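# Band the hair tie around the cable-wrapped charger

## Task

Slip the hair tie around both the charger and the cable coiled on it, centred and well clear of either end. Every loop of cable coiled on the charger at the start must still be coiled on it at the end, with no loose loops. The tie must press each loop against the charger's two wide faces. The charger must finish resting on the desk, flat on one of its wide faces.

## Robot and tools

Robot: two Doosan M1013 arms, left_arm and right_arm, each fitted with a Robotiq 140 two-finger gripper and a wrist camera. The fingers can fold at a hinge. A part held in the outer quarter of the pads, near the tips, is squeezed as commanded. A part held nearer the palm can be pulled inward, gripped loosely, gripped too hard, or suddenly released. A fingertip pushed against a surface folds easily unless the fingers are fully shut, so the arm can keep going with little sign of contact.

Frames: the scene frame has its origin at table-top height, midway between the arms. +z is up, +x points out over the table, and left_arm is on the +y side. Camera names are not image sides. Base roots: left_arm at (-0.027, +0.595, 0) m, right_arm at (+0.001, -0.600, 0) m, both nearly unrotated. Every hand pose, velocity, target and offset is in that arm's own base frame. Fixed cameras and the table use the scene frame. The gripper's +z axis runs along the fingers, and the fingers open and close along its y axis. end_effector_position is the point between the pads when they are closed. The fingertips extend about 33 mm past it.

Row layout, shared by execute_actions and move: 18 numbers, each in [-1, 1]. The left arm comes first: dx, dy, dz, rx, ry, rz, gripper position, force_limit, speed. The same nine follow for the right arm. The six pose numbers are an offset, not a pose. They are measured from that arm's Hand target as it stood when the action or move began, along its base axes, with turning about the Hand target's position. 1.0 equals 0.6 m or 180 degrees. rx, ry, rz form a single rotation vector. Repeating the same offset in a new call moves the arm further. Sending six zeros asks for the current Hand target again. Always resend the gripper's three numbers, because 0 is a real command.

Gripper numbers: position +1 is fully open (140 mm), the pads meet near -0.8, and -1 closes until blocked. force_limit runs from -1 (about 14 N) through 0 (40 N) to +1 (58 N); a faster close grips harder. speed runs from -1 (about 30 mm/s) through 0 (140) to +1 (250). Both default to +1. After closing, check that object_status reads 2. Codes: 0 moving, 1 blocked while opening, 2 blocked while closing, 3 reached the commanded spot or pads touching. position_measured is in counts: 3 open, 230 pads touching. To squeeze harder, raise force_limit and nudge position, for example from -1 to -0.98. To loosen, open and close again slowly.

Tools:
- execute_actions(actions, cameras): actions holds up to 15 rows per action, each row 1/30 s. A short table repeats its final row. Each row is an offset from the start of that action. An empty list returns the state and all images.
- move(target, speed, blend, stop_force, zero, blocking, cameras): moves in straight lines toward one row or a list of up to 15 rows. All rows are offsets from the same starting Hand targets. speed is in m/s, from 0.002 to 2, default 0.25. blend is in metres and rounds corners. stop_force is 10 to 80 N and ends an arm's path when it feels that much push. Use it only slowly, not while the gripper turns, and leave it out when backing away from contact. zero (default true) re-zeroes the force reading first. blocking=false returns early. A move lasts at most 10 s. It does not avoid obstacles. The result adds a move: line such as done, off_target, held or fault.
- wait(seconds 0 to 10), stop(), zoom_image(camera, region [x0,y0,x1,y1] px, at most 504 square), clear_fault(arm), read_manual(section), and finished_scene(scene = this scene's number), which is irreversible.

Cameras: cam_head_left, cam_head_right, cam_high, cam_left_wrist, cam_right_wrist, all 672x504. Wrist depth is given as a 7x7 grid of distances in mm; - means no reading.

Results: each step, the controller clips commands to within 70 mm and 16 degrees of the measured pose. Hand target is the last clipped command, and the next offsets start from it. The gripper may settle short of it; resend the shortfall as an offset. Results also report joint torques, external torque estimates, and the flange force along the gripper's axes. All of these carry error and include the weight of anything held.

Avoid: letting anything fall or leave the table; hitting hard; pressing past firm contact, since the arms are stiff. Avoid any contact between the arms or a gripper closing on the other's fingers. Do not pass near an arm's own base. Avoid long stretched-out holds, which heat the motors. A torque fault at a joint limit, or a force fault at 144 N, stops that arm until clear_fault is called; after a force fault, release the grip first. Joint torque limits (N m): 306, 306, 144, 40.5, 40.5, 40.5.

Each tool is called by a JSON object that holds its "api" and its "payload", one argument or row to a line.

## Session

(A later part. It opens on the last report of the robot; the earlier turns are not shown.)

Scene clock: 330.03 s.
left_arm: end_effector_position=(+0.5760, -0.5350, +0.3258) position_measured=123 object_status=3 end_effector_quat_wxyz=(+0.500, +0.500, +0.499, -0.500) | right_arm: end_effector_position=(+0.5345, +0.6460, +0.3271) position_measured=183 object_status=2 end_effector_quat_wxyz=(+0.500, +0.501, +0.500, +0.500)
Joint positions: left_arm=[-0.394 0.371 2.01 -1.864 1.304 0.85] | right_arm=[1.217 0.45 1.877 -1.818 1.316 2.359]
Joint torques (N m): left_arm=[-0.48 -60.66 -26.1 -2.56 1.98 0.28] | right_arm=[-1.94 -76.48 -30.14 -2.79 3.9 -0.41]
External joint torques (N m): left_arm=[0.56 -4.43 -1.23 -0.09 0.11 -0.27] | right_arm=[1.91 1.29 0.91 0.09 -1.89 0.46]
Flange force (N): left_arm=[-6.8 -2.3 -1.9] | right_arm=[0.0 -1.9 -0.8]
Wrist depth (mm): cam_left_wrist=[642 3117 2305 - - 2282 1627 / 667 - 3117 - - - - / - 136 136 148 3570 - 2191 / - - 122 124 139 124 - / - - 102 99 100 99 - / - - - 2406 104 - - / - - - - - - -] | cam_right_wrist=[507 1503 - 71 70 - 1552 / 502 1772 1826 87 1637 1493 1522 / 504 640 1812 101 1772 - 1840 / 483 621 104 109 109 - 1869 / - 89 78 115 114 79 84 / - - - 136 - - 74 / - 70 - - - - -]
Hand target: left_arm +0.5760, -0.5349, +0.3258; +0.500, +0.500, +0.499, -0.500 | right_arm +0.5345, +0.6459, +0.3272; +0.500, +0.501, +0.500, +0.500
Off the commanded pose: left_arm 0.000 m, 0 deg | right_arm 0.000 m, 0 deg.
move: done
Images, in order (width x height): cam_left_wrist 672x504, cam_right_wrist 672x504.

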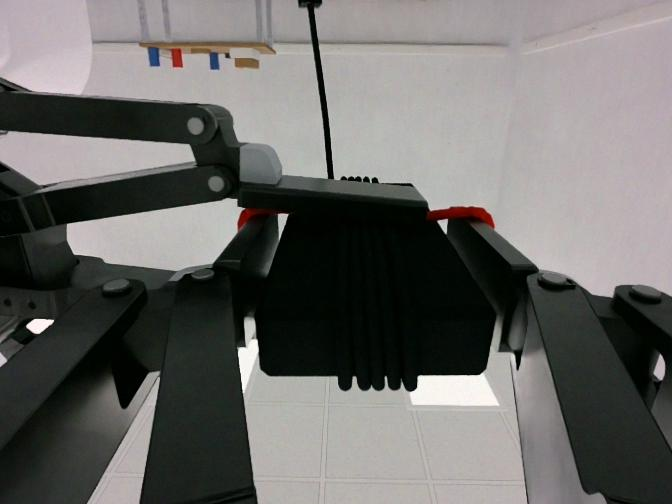

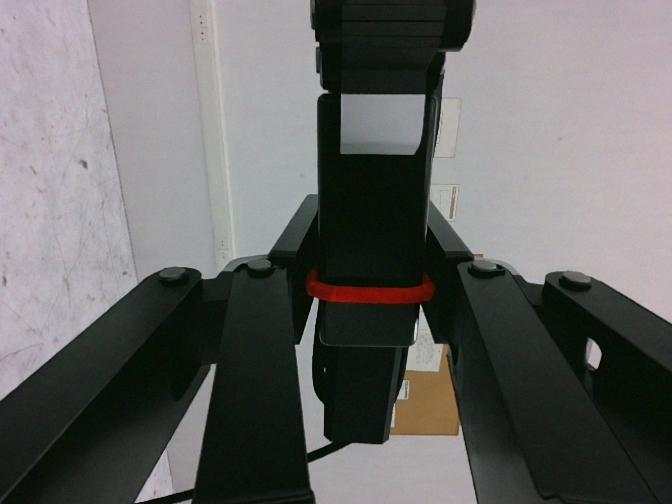

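{"api": "move", "payload": {
  "target": [
    [0,0.035,0,0,0,0,0.05,0,-1,0,0,0,0,0,0,-1,0.2,-1],
    [0,0.17,0,0,0,0,0.05,0,-1,0,0,0,0,0,0,-1,0.2,-1]
  ],
  "speed": [0.03,0.08],
  "cameras": ["cam_left_wrist","cam_right_wrist","cam_high"]
}}

{"api": "zoom_image", "payload": {
  "camera": "cam_high",
  "region": [60, 200, 280, 350]
}}

{"api": "zoom_image", "payload": {
  "camera": "cam_left_wrist",
  "region": [200, 50, 520, 300]
}}

Scene clock: 338.73 s.
left_arm: end_effector_position=(+0.5760, -0.4330, +0.3258) position_measured=123 object_status=3 end_effector_quat_wxyz=(+0.500, +0.500, +0.499, -0.500) | right_arm: end_effector_position=(+0.5345, +0.6459, +0.3272) position_measured=183 object_status=2 end_effector_quat_wxyz=(+0.500, +0.501, +0.500, +0.500)
Joint positions: left_arm=[-0.232 0.339 2.06 -1.743 1.417 0.842] | right_arm=[1.217 0.45 1.877 -1.818 1.316 2.359]
Joint torques (N m): left_arm=[-2.87 -57.57 -26.36 -2.51 2.55 0.32] | right_arm=[0.39 -74.26 -30.85 -3.36 2.29 -0.39]
External joint torques (N m): left_arm=[2.88 -3.21 0.36 0.18 -0.47 -0.31] | right_arm=[-0.42 -0.63 1.62 0.67 -0.3 0.44]
Flange force (N): left_arm=[-4.9 -3.2 -5.3] | right_arm=[-4.2 -0.5 -0.9]
Wrist depth (mm): cam_left_wrist=[721 2544 3816 - - 2802 1829 / 768 221 227 - - - - / 235 232 228 228 3628 3751 - / 467 249 144 192 169 2487 - / - - - - - - - / - - 2515 - 2406 - - / - - - 2088 - - -] | cam_right_wrist=[506 1422 1349 - 1542 - - / 505 1899 1899 - 1626 - - / 504 603 1798 112 113 - 1915 / 483 567 107 123 120 - 1798 / - 95 78 128 124 79 81 / - - - 136 - - 72 / - - - - - - -]
Hand target: left_arm +0.5760, -0.4329, +0.3258; +0.500, +0.500, +0.499, -0.500 | right_arm +0.5345, +0.6459, +0.3272; +0.500, +0.501, +0.500, +0.500
Off the commanded pose: left_arm 0.000 m, 0 deg | right_arm 0.000 m, 0 deg.
move: done
Images, in order (width x height): cam_high 672x504, cam_left_wrist 672x504, cam_right_wrist 672x504.

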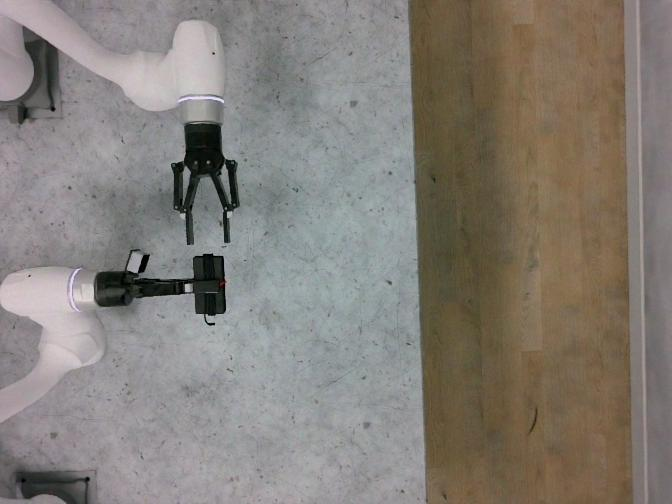

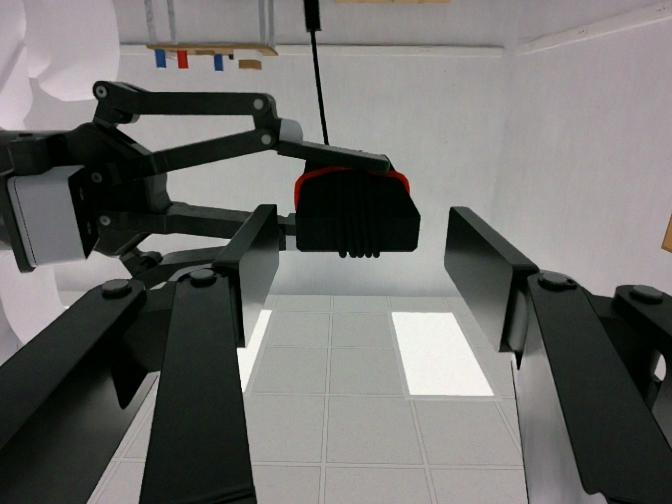

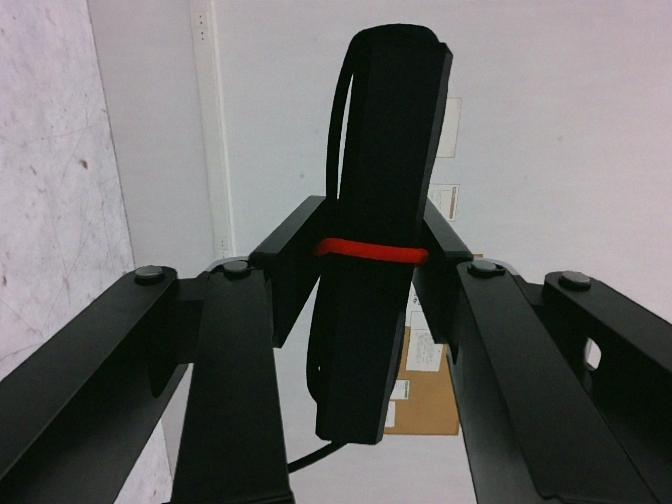

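Scaled by 2.291 from the camera's 672x504 image, which has a finer 960x720 frame.

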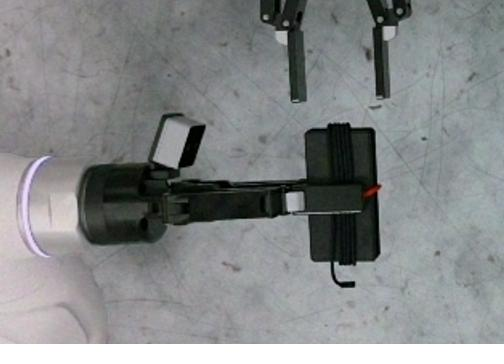

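Scaled by 1.575 from the camera's 672x504 image, which has a finer 960x720 frame.

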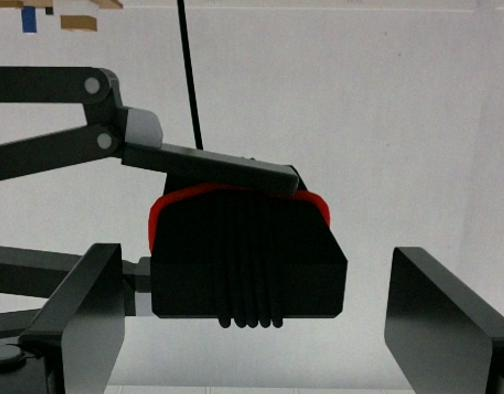

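{"api": "move", "payload": {
  "target": [
    [0,0.2,0.2,0,0,0,0.3,0,-0.5,0,0,0,0,0,0,-1,0.2,-1],
    [-0.0033,0.05,0.35,0.5,0,0,0.3,0,-0.5,0,0,0,0,0,0,-1,0.2,-1],
    [-0.0033,-0.1133,0.29,0.5,0,0,0.3,0,-0.5,0,0,0,0,0,0,-1,0.2,-1]
  ],
  "speed": 0.2,
  "blend": [0.03,0.02,0],
  "cameras": ["cam_left_wrist","cam_right_wrist","cam_high"]
}}

{"api": "zoom_image", "payload": {
  "camera": "cam_left_wrist",
  "region": [180, 100, 500, 350]
}}

Scene clock: 365.03 s.
left_arm: end_effector_position=(+0.5740, -0.5008, +0.4998) position_measured=91 object_status=3 end_effector_quat_wxyz=(+0.000, +0.707, +0.707, -0.001) | right_arm: end_effector_position=(+0.5345, +0.6459, +0.3272) position_measured=183 object_status=2 end_effector_quat_wxyz=(+0.500, +0.501, +0.500, +0.500)
Joint positions: left_arm=[-0.762 0.346 1.051 -0.002 1.744 -0.762] | right_arm=[1.217 0.45 1.877 -1.818 1.316 2.359]
Joint torques (N m): left_arm=[-2.09 -74.4 -41.36 3.77 0.59 0.16] | right_arm=[0.36 -74.42 -30.94 -3.35 2.31 -0.42]
External joint torques (N m): left_arm=[2.24 -3.04 -0.43 0.56 -0.56 -0.16] | right_arm=[-0.49 -1.28 1.56 0.63 -0.29 0.47]
Flange force (N): left_arm=[5.2 -1.8 1.1] | right_arm=[-4.9 0.3 -1.0]
Wrist depth (mm): cam_left_wrist=[555 552 553 546 549 545 541 / 582 592 587 584 579 578 567 / 610 611 613 291 618 600 620 / 284 285 269 296 651 147 663 / - - 712 716 705 115 85 / - - 761 763 745 - - / - - 835 820 826 - -] | cam_right_wrist=[506 1562 1522 1542 1532 1604 - / 506 1915 1503 - 1684 - - / 505 1708 1626 112 115 - - / 484 595 107 122 120 1884 - / - 95 78 128 124 79 81 / - - - 136 - - 72 / - - - 2473 - - -]
Hand target: left_arm +0.5740, -0.5009, +0.4998; +0.000, +0.707, +0.707, -0.001 | right_arm +0.5345, +0.6459, +0.3272; +0.500, +0.501, +0.500, +0.500
Off the commanded pose: left_arm 0.000 m, 0 deg | right_arm 0.000 m, 0 deg.
move: done
Images, in order (width x height): cam_high 672x504, cam_left_wrist 672x504, cam_right_wrist 672x504.

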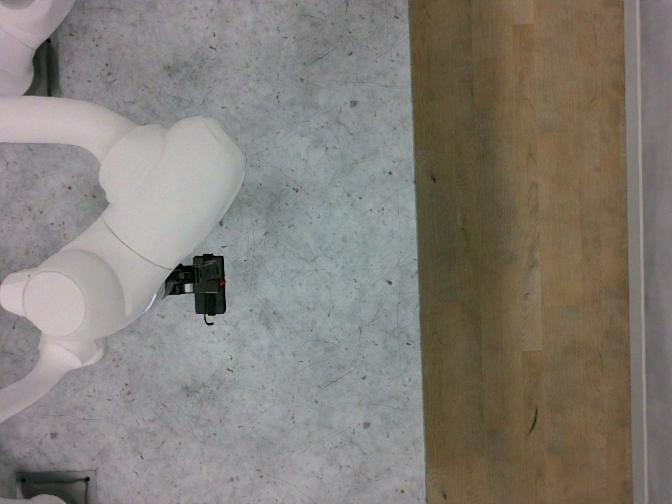

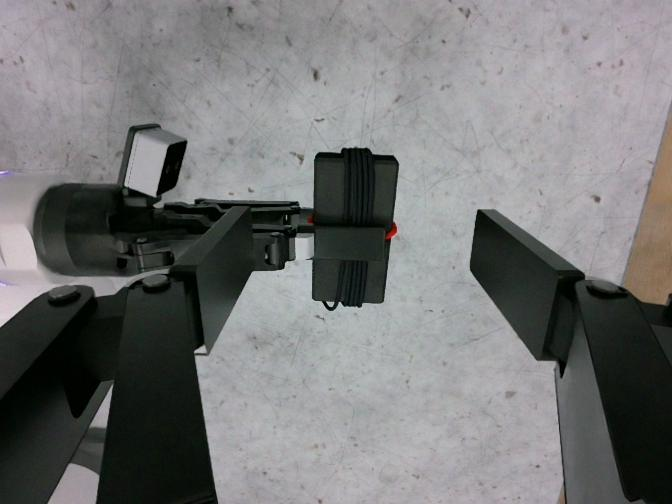

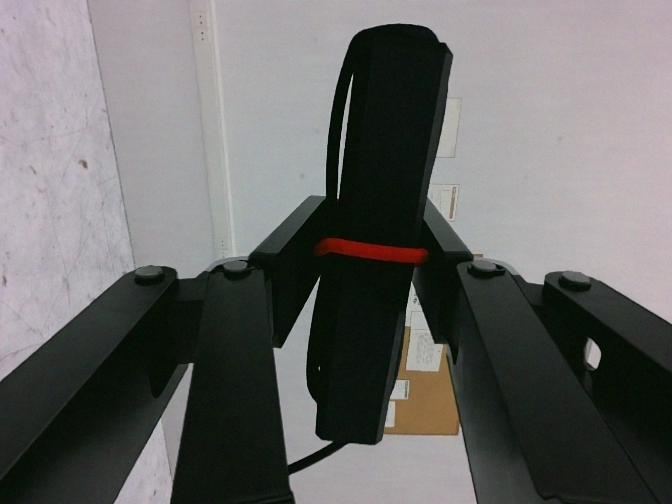

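Scaled by 1.575 from the camera's 672x504 image, which has a finer 960x720 frame.

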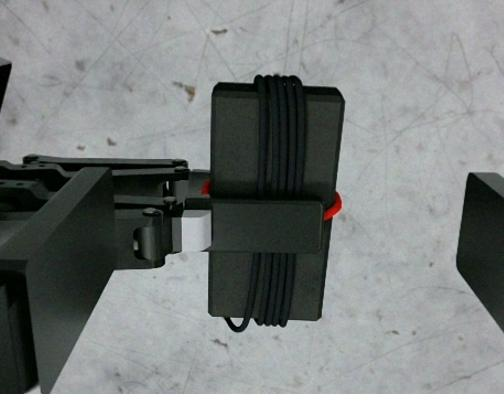

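{"api": "move", "payload": {
  "target": [
    [0,0.003,-0.13,0,0,0,0.3,0,-0.5,0,0,0,0,0,0,-1,0.2,-1],
    [0,0.003,-0.236,0,0,0,0.3,0,-0.5,0,0,0,0,0,0,-1,0.2,-1]
  ],
  "speed": [0.12,0.05],
  "cameras": ["cam_left_wrist","cam_right_wrist"]
}}

Scene clock: 374.23 s.
left_arm: end_effector_position=(+0.5740, -0.4991, +0.3582) position_measured=91 object_status=3 end_effector_quat_wxyz=(+0.000, +0.707, +0.707, -0.001) | right_arm: end_effector_position=(+0.5345, +0.6459, +0.3272) position_measured=183 object_status=2 end_effector_quat_wxyz=(+0.500, +0.501, +0.500, +0.500)
Joint positions: left_arm=[-0.76 0.333 1.323 -0.002 1.485 -0.76] | right_arm=[1.217 0.45 1.877 -1.818 1.316 2.359]
Joint torques (N m): left_arm=[-3.19 -73.37 -42.62 3.85 0.47 0.33] | right_arm=[0.67 -74.01 -30.86 -3.35 2.31 -0.39]
External joint torques (N m): left_arm=[3.04 -3.26 0.25 0.52 -0.45 -0.33] | right_arm=[-0.68 -1.19 1.59 0.65 -0.31 0.43]
Flange force (N): left_arm=[6.7 -2.2 0.7] | right_arm=[-4.9 0.2 -0.8]
Wrist depth (mm): cam_left_wrist=[431 431 431 430 428 423 425 / 456 457 455 454 455 452 449 / 487 485 484 475 475 479 476 / 517 505 127 157 156 148 508 / - - 159 164 172 115 84 / - - 153 169 589 - - / - - 645 649 645 - -] | cam_right_wrist=[505 - 1503 - 81 80 - / 505 1422 1503 - 83 82 84 / 507 555 1720 112 114 - 88 / 483 609 107 123 119 - 1812 / - 95 78 128 124 79 84 / - - - 136 - - 72 / - - - - - - -]
Hand target: left_arm +0.5740, -0.4991, +0.3582; +0.000, +0.707, +0.707, -0.001 | right_arm +0.5345, +0.6459, +0.3272; +0.500, +0.501, +0.500, +0.500
Off the commanded pose: left_arm 0.000 m, 0 deg | right_arm 0.000 m, 0 deg.
move: done
Images, in order (width x height): cam_left_wrist 672x504, cam_right_wrist 672x504.

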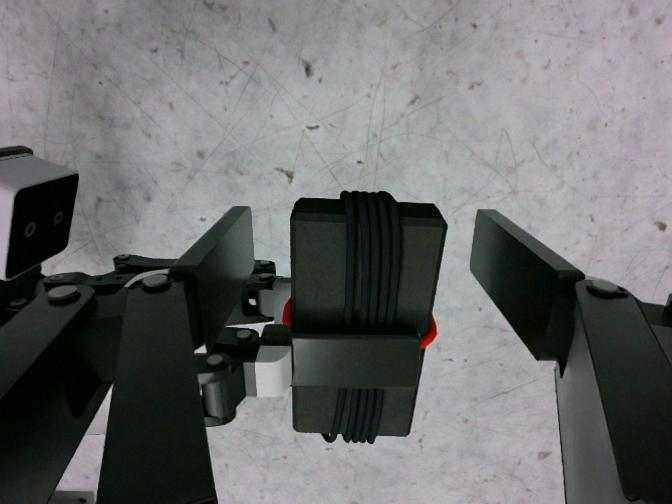

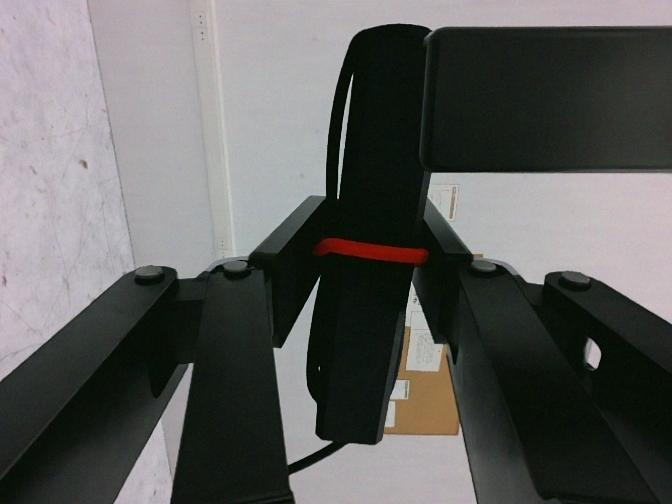

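{"api": "move", "payload": {
  "target": [
    [0,0,-0.01,0,0,0,0.3,0,-0.5,0,0,0,0,0,0,-1,0.2,-1],
    [0,0,-0.01,0,0,0,-1,0,-1,0,0,0,0,0,0,-1,0.2,-1]
  ],
  "speed": 0.03
}}

{"api": "wait", "payload": {
  "seconds": 0.7,
  "cameras": ["cam_left_wrist","cam_right_wrist"]
}}

Scene clock: 383.30 s.
left_arm: end_effector_position=(+0.5740, -0.4991, +0.3522) position_measured=141 object_status=0 end_effector_quat_wxyz=(+0.000, +0.707, +0.707, -0.001) | right_arm: end_effector_position=(+0.5345, +0.6459, +0.3272) position_measured=183 object_status=2 end_effector_quat_wxyz=(+0.500, +0.501, +0.500, +0.500)
Joint positions: left_arm=[-0.76 0.334 1.332 -0.002 1.475 -0.76] | right_arm=[1.217 0.45 1.877 -1.818 1.316 2.359]
Joint torques (N m): left_arm=[-3.34 -71.07 -41.09 3.72 0.38 0.31] | right_arm=[1.14 -76.51 -32.33 -4.11 2.78 -0.4]
External joint torques (N m): left_arm=[3.12 -5.32 -1.06 0.63 -0.35 -0.31] | right_arm=[-1.18 1.64 3.11 1.41 -0.78 0.45]
Flange force (N): left_arm=[7.0 -2.5 -1.9] | right_arm=[-4.5 -3.4 -0.2]
Wrist depth (mm): cam_left_wrist=[427 426 423 425 420 418 418 / 455 450 449 448 445 445 446 / 484 483 478 471 484 476 471 / 511 504 122 151 148 500 506 / - - 104 159 159 84 - / - - - 163 164 - - / - - - 645 625 - -] | cam_right_wrist=[508 - 1512 - 95 93 93 / 503 - 1733 100 97 98 92 / 506 633 1915 111 114 - - / 484 625 109 123 119 - 1869 / - 95 78 128 124 79 84 / - - - 136 - - 72 / - - - 2351 - - -]
Hand target: left_arm +0.5740, -0.4991, +0.3522; +0.000, +0.707, +0.707, -0.001 | right_arm +0.5345, +0.6459, +0.3272; +0.500, +0.501, +0.500, +0.500
Off the commanded pose: left_arm 0.000 m, 0 deg | right_arm 0.000 m, 0 deg.
move: done

Scene clock: 384.00 s.
left_arm: end_effector_position=(+0.5740, -0.4991, +0.3522) position_measured=141 object_status=2 end_effector_quat_wxyz=(+0.000, +0.707, +0.707, -0.001) | right_arm: end_effector_position=(+0.5345, +0.6459, +0.3272) position_measured=183 object_status=2 end_effector_quat_wxyz=(+0.500, +0.501, +0.500, +0.500)
Joint positions: left_arm=[-0.76 0.334 1.332 -0.002 1.475 -0.76] | right_arm=[1.217 0.45 1.877 -1.818 1.316 2.359]
Joint torques (N m): left_arm=[-3.57 -70.83 -41.08 3.72 0.39 0.29] | right_arm=[1.13 -76.21 -32.45 -4.1 2.77 -0.39]
External joint torques (N m): left_arm=[3.59 -5.2 -0.79 0.61 -0.36 -0.3] | right_arm=[-1.03 0.53 3.13 1.39 -0.75 0.43]
Flange force (N): left_arm=[7.7 -2.3 -1.5] | right_arm=[-5.7 -2.1 -0.8]
Wrist depth (mm): cam_left_wrist=[428 424 422 424 422 423 417 / 454 454 449 450 445 445 448 / 478 475 477 474 472 472 472 / 508 497 122 151 147 498 502 / - - 116 159 156 84 - / - - - 163 163 - - / - - - 638 636 - -] | cam_right_wrist=[505 1637 1626 - 94 94 93 / 503 - 1552 100 97 98 92 / 502 604 1978 112 114 - 101 / 479 576 107 122 119 - 1759 / - 95 78 128 124 79 81 / - - - 136 - - 72 / - - - - - - -]
Hand target: left_arm +0.5740, -0.4991, +0.3522; +0.000, +0.707, +0.707, -0.001 | right_arm +0.5345, +0.6459, +0.3272; +0.500, +0.501, +0.500, +0.500
Tool commands: left_gripper/position=-1.0 left_gripper/force_limit=+0.0 left_gripper/speed=-1.0 right_gripper/position=-1.0 right_gripper/force_limit=+0.2 right_gripper/speed=-1.0
Off the commanded pose: left_arm 0.000 m, 0 deg | right_arm 0.000 m, 0 deg.
wait: 0.70 s; at rest by 0.17 s
Images, in order (width x height): cam_left_wrist 672x504, cam_right_wrist 672x504.

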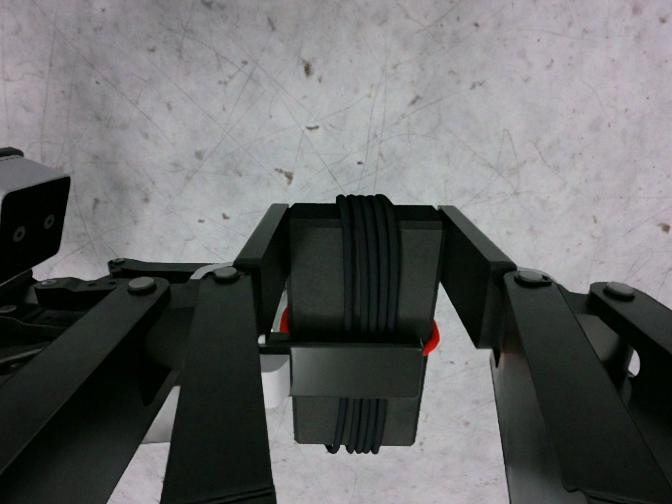

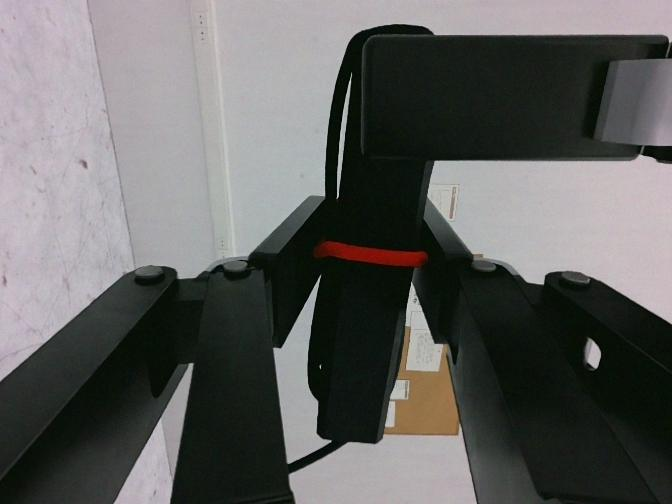

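{"api": "move", "payload": {
  "target": [
    [0,0,0,0,0,0,-1,0,-1,0,0,0,0,0,0,-0.15,0,-1],
    [0,0,0,0,0,0,-1,0,-1,-0.25,0,0,0,0,0,-0.15,0,-1]
  ],
  "speed": 0.06,
  "cameras": ["cam_left_wrist","cam_right_wrist"]
}}

{"api": "zoom_image", "payload": {
  "camera": "cam_left_wrist",
  "region": [220, 180, 500, 470]
}}

{"api": "zoom_image", "payload": {
  "camera": "cam_right_wrist",
  "region": [240, 50, 500, 300]
}}

Scene clock: 392.57 s.
left_arm: end_effector_position=(+0.5740, -0.4991, +0.3522) position_measured=141 object_status=2 end_effector_quat_wxyz=(+0.000, +0.707, +0.707, -0.001) | right_arm: end_effector_position=(+0.3846, +0.6459, +0.3272) position_measured=148 object_status=3 end_effector_quat_wxyz=(+0.500, +0.501, +0.500, +0.500)
Joint positions: left_arm=[-0.76 0.334 1.332 -0.002 1.475 -0.76] | right_arm=[1.437 0.414 1.935 -1.663 1.476 2.354]
Joint torques (N m): left_arm=[-2.65 -75.28 -44.23 3.76 0.41 0.28] | right_arm=[1.09 -66.8 -27.96 -2.22 1.51 -0.4]
External joint torques (N m): left_arm=[2.84 -1.33 1.97 0.62 -0.39 -0.28] | right_arm=[-0.94 -3.86 0.07 -0.05 0.49 0.45]
Flange force (N): left_arm=[7.0 -2.9 3.6] | right_arm=[-5.4 3.8 0.6]
Wrist depth (mm): cam_left_wrist=[424 427 426 426 422 419 419 / 453 450 450 448 448 444 444 / 481 483 476 472 472 470 470 / 511 511 122 154 148 502 504 / - - 90 162 158 84 - / - - - 179 187 - - / - - - 642 638 - -] | cam_right_wrist=[502 719 1542 - - - 249 / 508 722 1772 253 242 220 218 / 505 665 - 269 2012 - 2012 / 486 674 109 301 134 109 2139 / - 93 78 2219 2120 79 90 / - 77 - 2422 2305 - 63 / - - - 2729 - - -]
Hand target: left_arm +0.5740, -0.4991, +0.3522; +0.000, +0.707, +0.707, -0.001 | right_arm +0.3845, +0.6459, +0.3272; +0.500, +0.501, +0.500, +0.500
Off the commanded pose: left_arm 0.000 m, 0 deg | right_arm 0.000 m, 0 deg.
move: done
Images, in order (width x height): cam_left_wrist 672x504, cam_right_wrist 672x504.

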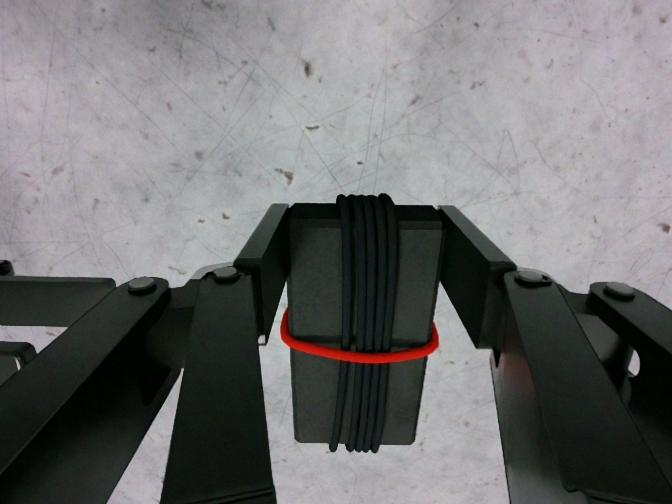

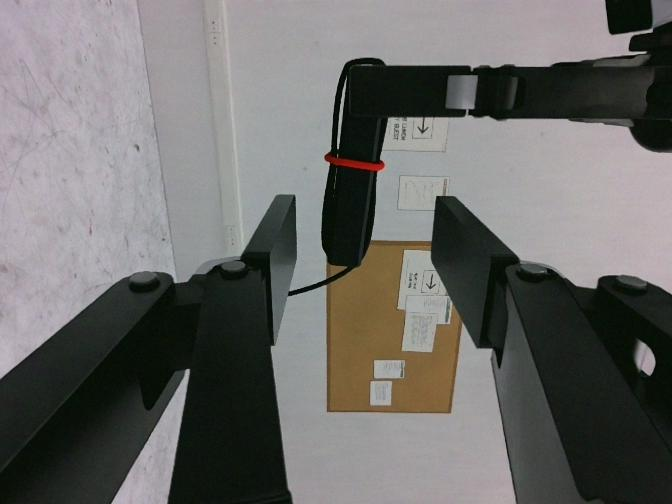

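Scaled by 1.738 from the camera's 672x504 image, which has a finer 960x720 frame.

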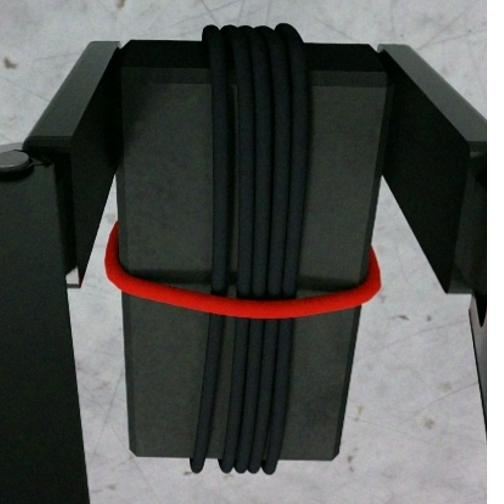

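Scaled by 1.938 from the camera's 672x504 image, which has a finer 960x720 frame.

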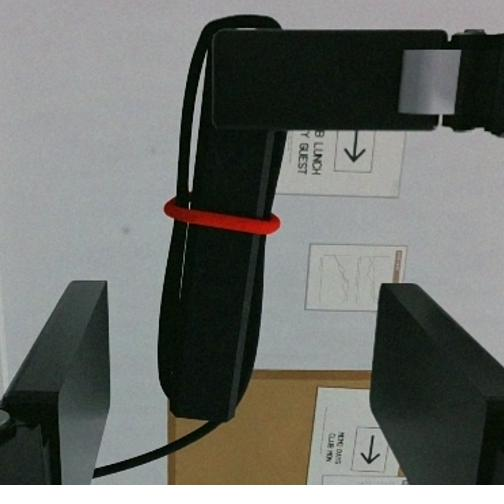

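{"api": "move", "payload": {
  "target": [
    [0,-0.08,-0.15,-0.028,0,0,-1,0,-1,0,-0.25,0.15,0,0,0,-0.15,0,-1],
    [0,-0.12,-0.38,-0.028,0,0,-1,0,-1,0,-0.25,0.15,0,0,0,-0.15,0,-1],
    [0,0,-0.505,-0.028,0,0,-1,0,-1,0,-0.25,0.15,0,0,0,-0.15,0,-1]
  ],
  "speed": [0.15,0.15,0.06],
  "blend": [0.03,0.02,0],
  "cameras": ["cam_left_wrist","cam_head_left","cam_high"]
}}

{"api": "zoom_image", "payload": {
  "camera": "cam_head_left",
  "region": [290, 200, 400, 310]
}}

Scene clock: 407.20 s.
left_arm: end_effector_position=(+0.5740, -0.4991, +0.0492) position_measured=141 object_status=2 end_effector_quat_wxyz=(+0.031, +0.707, +0.706, -0.032) | right_arm: end_effector_position=(+0.3845, +0.4959, +0.4172) position_measured=148 object_status=3 end_effector_quat_wxyz=(+0.500, +0.501, +0.500, +0.500)
Joint positions: left_arm=[-0.732 0.477 1.709 -0.086 0.898 -0.68] | right_arm=[1.397 0.103 2.149 -1.679 1.437 2.259]
Joint torques (N m): left_arm=[-3.04 -81.19 -35.8 2.8 0.36 0.48] | right_arm=[0.72 -38.78 -31.1 -2.51 1.32 -0.35]
External joint torques (N m): left_arm=[2.91 -1.35 1.26 0.62 -0.49 -0.48] | right_arm=[-0.74 -2.99 0.01 -0.02 0.47 0.4]
Flange force (N): left_arm=[5.4 -1.7 -0.3] | right_arm=[-4.7 2.7 0.4]
Wrist depth (mm): cam_left_wrist=[156 155 155 155 154 153 155 / 167 168 167 166 166 165 164 / 180 181 181 176 178 178 177 / 197 196 122 150 147 189 192 / - - 104 163 164 84 - / - - 235 184 192 - - / - - - 268 262 - -] | cam_right_wrist=[621 2012 1720 2178 1380 1785 - / 647 - 1746 1798 1772 - - / 649 1812 1995 1946 2012 - 1995 / 617 747 108 1915 151 105 - / - 93 78 1884 2219 79 90 / - 77 - 3597 - - 63 / - - - - - - -]
Hand target: left_arm +0.5740, -0.4991, +0.0492; +0.031, +0.707, +0.706, -0.032 | right_arm +0.3845, +0.4959, +0.4172; +0.500, +0.501, +0.500, +0.500
Off the commanded pose: left_arm 0.000 m, 0 deg | right_arm 0.000 m, 0 deg.
move: done
Images, in order (width x height): cam_head_left 672x504, cam_high 672x504, cam_left_wrist 672x504.

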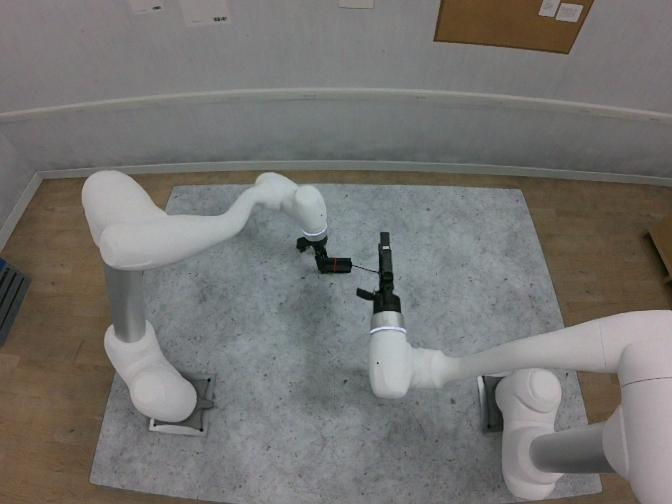

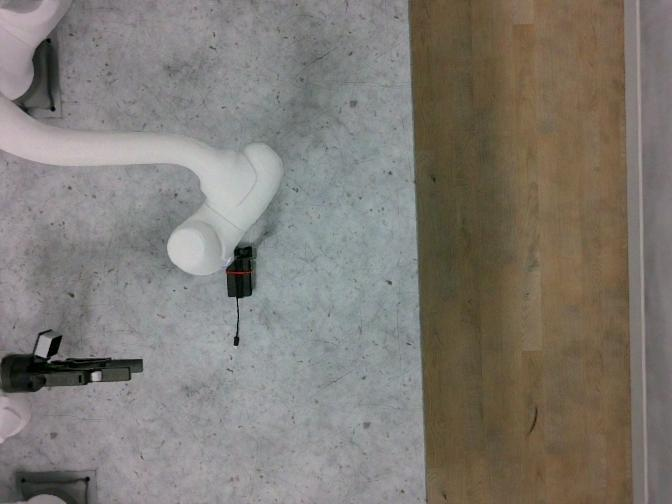

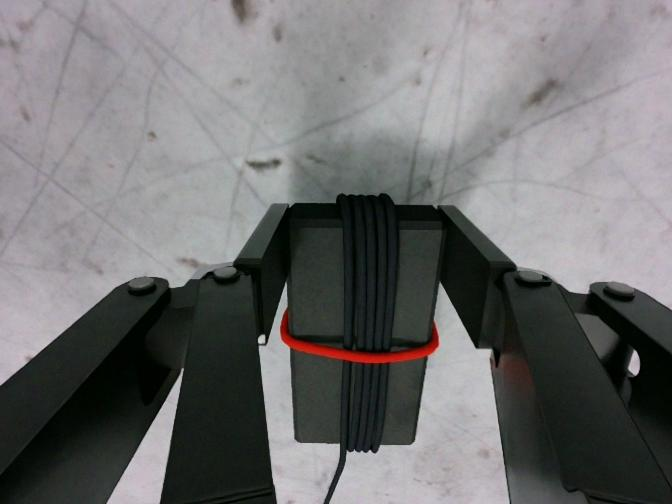

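Scaled by 4.582 from the camera's 672x504 image, which has a finer 960x720 frame.

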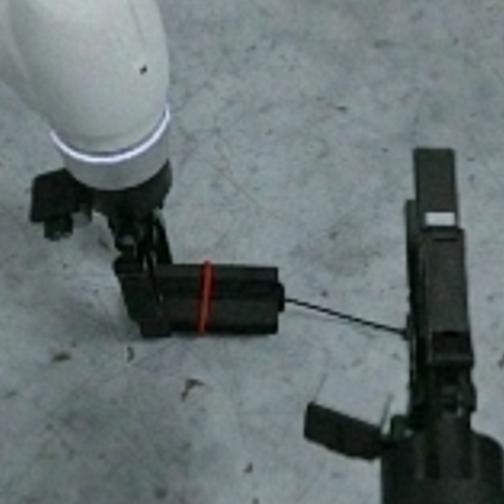

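{"api": "move", "payload": {
  "target": [0,0.004,-0.018,0,0,0,-1,0,-1,0,0,0,0,0,0,-0.15,0,-1],
  "speed": 0.01,
  "stop_force": 10
}}

{"api": "move", "payload": {
  "target": [
    [0,0,0,0,0,0,0.2,-1,-1,0,0,0,0,0,0,-0.15,0,-1],
    [0,0,0.25,0,0,0,0.2,-1,-1,0,0,0,0,0,0,-0.15,0,-1]
  ],
  "speed": 0.1,
  "cameras": ["cam_left_wrist","cam_head_left"]
}}

{"api": "zoom_image", "payload": {
  "camera": "cam_left_wrist",
  "region": [200, 100, 520, 420]
}}

{"api": "zoom_image", "payload": {
  "camera": "cam_head_left",
  "region": [290, 200, 400, 310]
}}

Scene clock: 413.30 s.
left_arm: end_effector_position=(+0.5740, -0.4967, +0.0384) position_measured=141 object_status=2 end_effector_quat_wxyz=(+0.031, +0.707, +0.706, -0.032) | right_arm: end_effector_position=(+0.3845, +0.4959, +0.4172) position_measured=148 object_status=3 end_effector_quat_wxyz=(+0.500, +0.501, +0.500, +0.500)
Joint positions: left_arm=[-0.729 0.485 1.72 -0.087 0.88 -0.675] | right_arm=[1.397 0.103 2.149 -1.679 1.437 2.259]
Joint torques (N m): left_arm=[-3.03 -73.18 -30.4 3.25 0.68 0.3] | right_arm=[0.28 -38.82 -30.99 -2.52 1.33 -0.38]
External joint torques (N m): left_arm=[3.04 -9.62 -3.75 0.13 -0.82 -0.3] | right_arm=[-0.3 -3.25 -0.19 -0.02 0.47 0.43]
Flange force (N): left_arm=[5.0 -1.7 -10.9] | right_arm=[-4.6 3.1 -0.5]
Wrist depth (mm): cam_left_wrist=[147 146 145 145 144 144 143 / 157 157 154 156 155 157 154 / 170 167 169 166 165 167 166 / 185 182 142 153 148 179 181 / - - 104 161 164 85 - / - - 222 182 193 - - / - - - 252 246 - -] | cam_right_wrist=[618 - - 1649 1826 - 1812 / 650 1840 - 1562 1720 - - / 650 1884 1899 1884 1855 1884 - / 631 819 108 2047 151 1946 - / - 93 78 2198 2158 79 90 / - 77 - 2139 - - 63 / - - - 2860 - - -]
Hand target: left_arm +0.5740, -0.4967, +0.0384; +0.031, +0.707, +0.706, -0.032 | right_arm +0.3845, +0.4959, +0.4172; +0.500, +0.501, +0.500, +0.500
Off the commanded pose: left_arm 0.000 m, 0 deg | right_arm 0.000 m, 0 deg.
move: contact (left_arm)

Scene clock: 416.23 s.
left_arm: end_effector_position=(+0.5740, -0.4967, +0.1884) position_measured=104 object_status=3 end_effector_quat_wxyz=(+0.031, +0.707, +0.706, -0.032) | right_arm: end_effector_position=(+0.3845, +0.4959, +0.4172) position_measured=148 object_status=3 end_effector_quat_wxyz=(+0.500, +0.501, +0.500, +0.500)
Joint positions: left_arm=[-0.729 0.366 1.593 -0.074 1.125 -0.699] | right_arm=[1.397 0.103 2.149 -1.679 1.437 2.259]
Joint torques (N m): left_arm=[-3.15 -72.94 -39.96 3.36 0.55 0.35] | right_arm=[0.39 -38.85 -30.99 -2.5 1.38 -0.41]
External joint torques (N m): left_arm=[3.09 -3.58 0.78 0.51 -0.69 -0.35] | right_arm=[-0.39 -3.34 -0.19 -0.04 0.42 0.46]
Flange force (N): left_arm=[7.3 -3.4 -1.0] | right_arm=[-4.8 3.1 -0.2]
Wrist depth (mm): cam_left_wrist=[278 277 277 275 275 275 272 / 298 296 297 294 294 294 290 / 323 323 320 292 317 313 317 / 350 343 149 327 346 137 342 / - - 373 378 382 115 91 / - - 419 419 417 - - / - - 474 463 468 - -] | cam_right_wrist=[656 - 1684 1855 1899 - - / 656 1708 - 1855 1995 1759 - / 656 2219 1708 1995 1826 2178 - / 626 821 118 1978 151 106 2012 / - 93 78 2219 - 79 90 / - 77 - - - - 63 / - - - 2580 - - -]
Hand target: left_arm +0.5740, -0.4967, +0.1884; +0.031, +0.707, +0.706, -0.032 | right_arm +0.3845, +0.4959, +0.4172; +0.500, +0.501, +0.500, +0.500
Off the commanded pose: left_arm 0.000 m, 0 deg | right_arm 0.000 m, 0 deg.
move: done
Images, in order (width x height): cam_head_left 672x504, cam_left_wrist 672x504.

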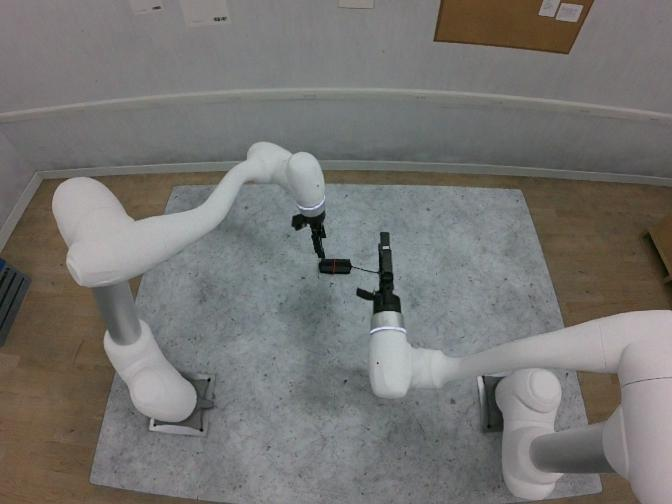

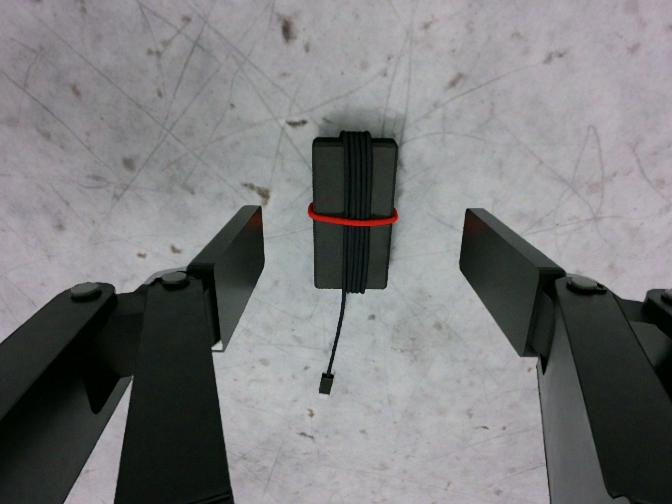

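Scaled by 1.575 from the camera's 672x504 image, which has a finer 960x720 frame.

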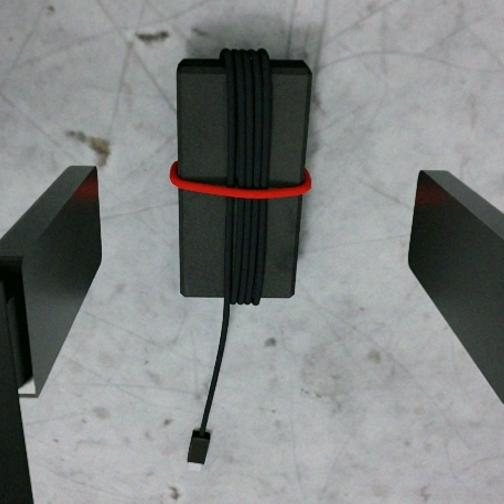

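Scaled by 4.582 from the camera's 672x504 image, which has a finer 960x720 frame.

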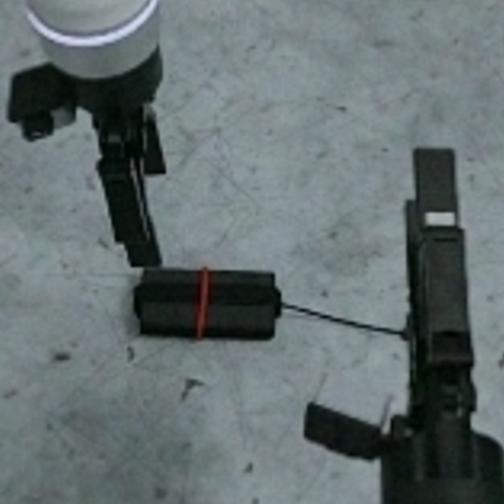

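{"api": "finished_scene", "payload": {
  "scene": 2
}}

The scene is finished: the task was done.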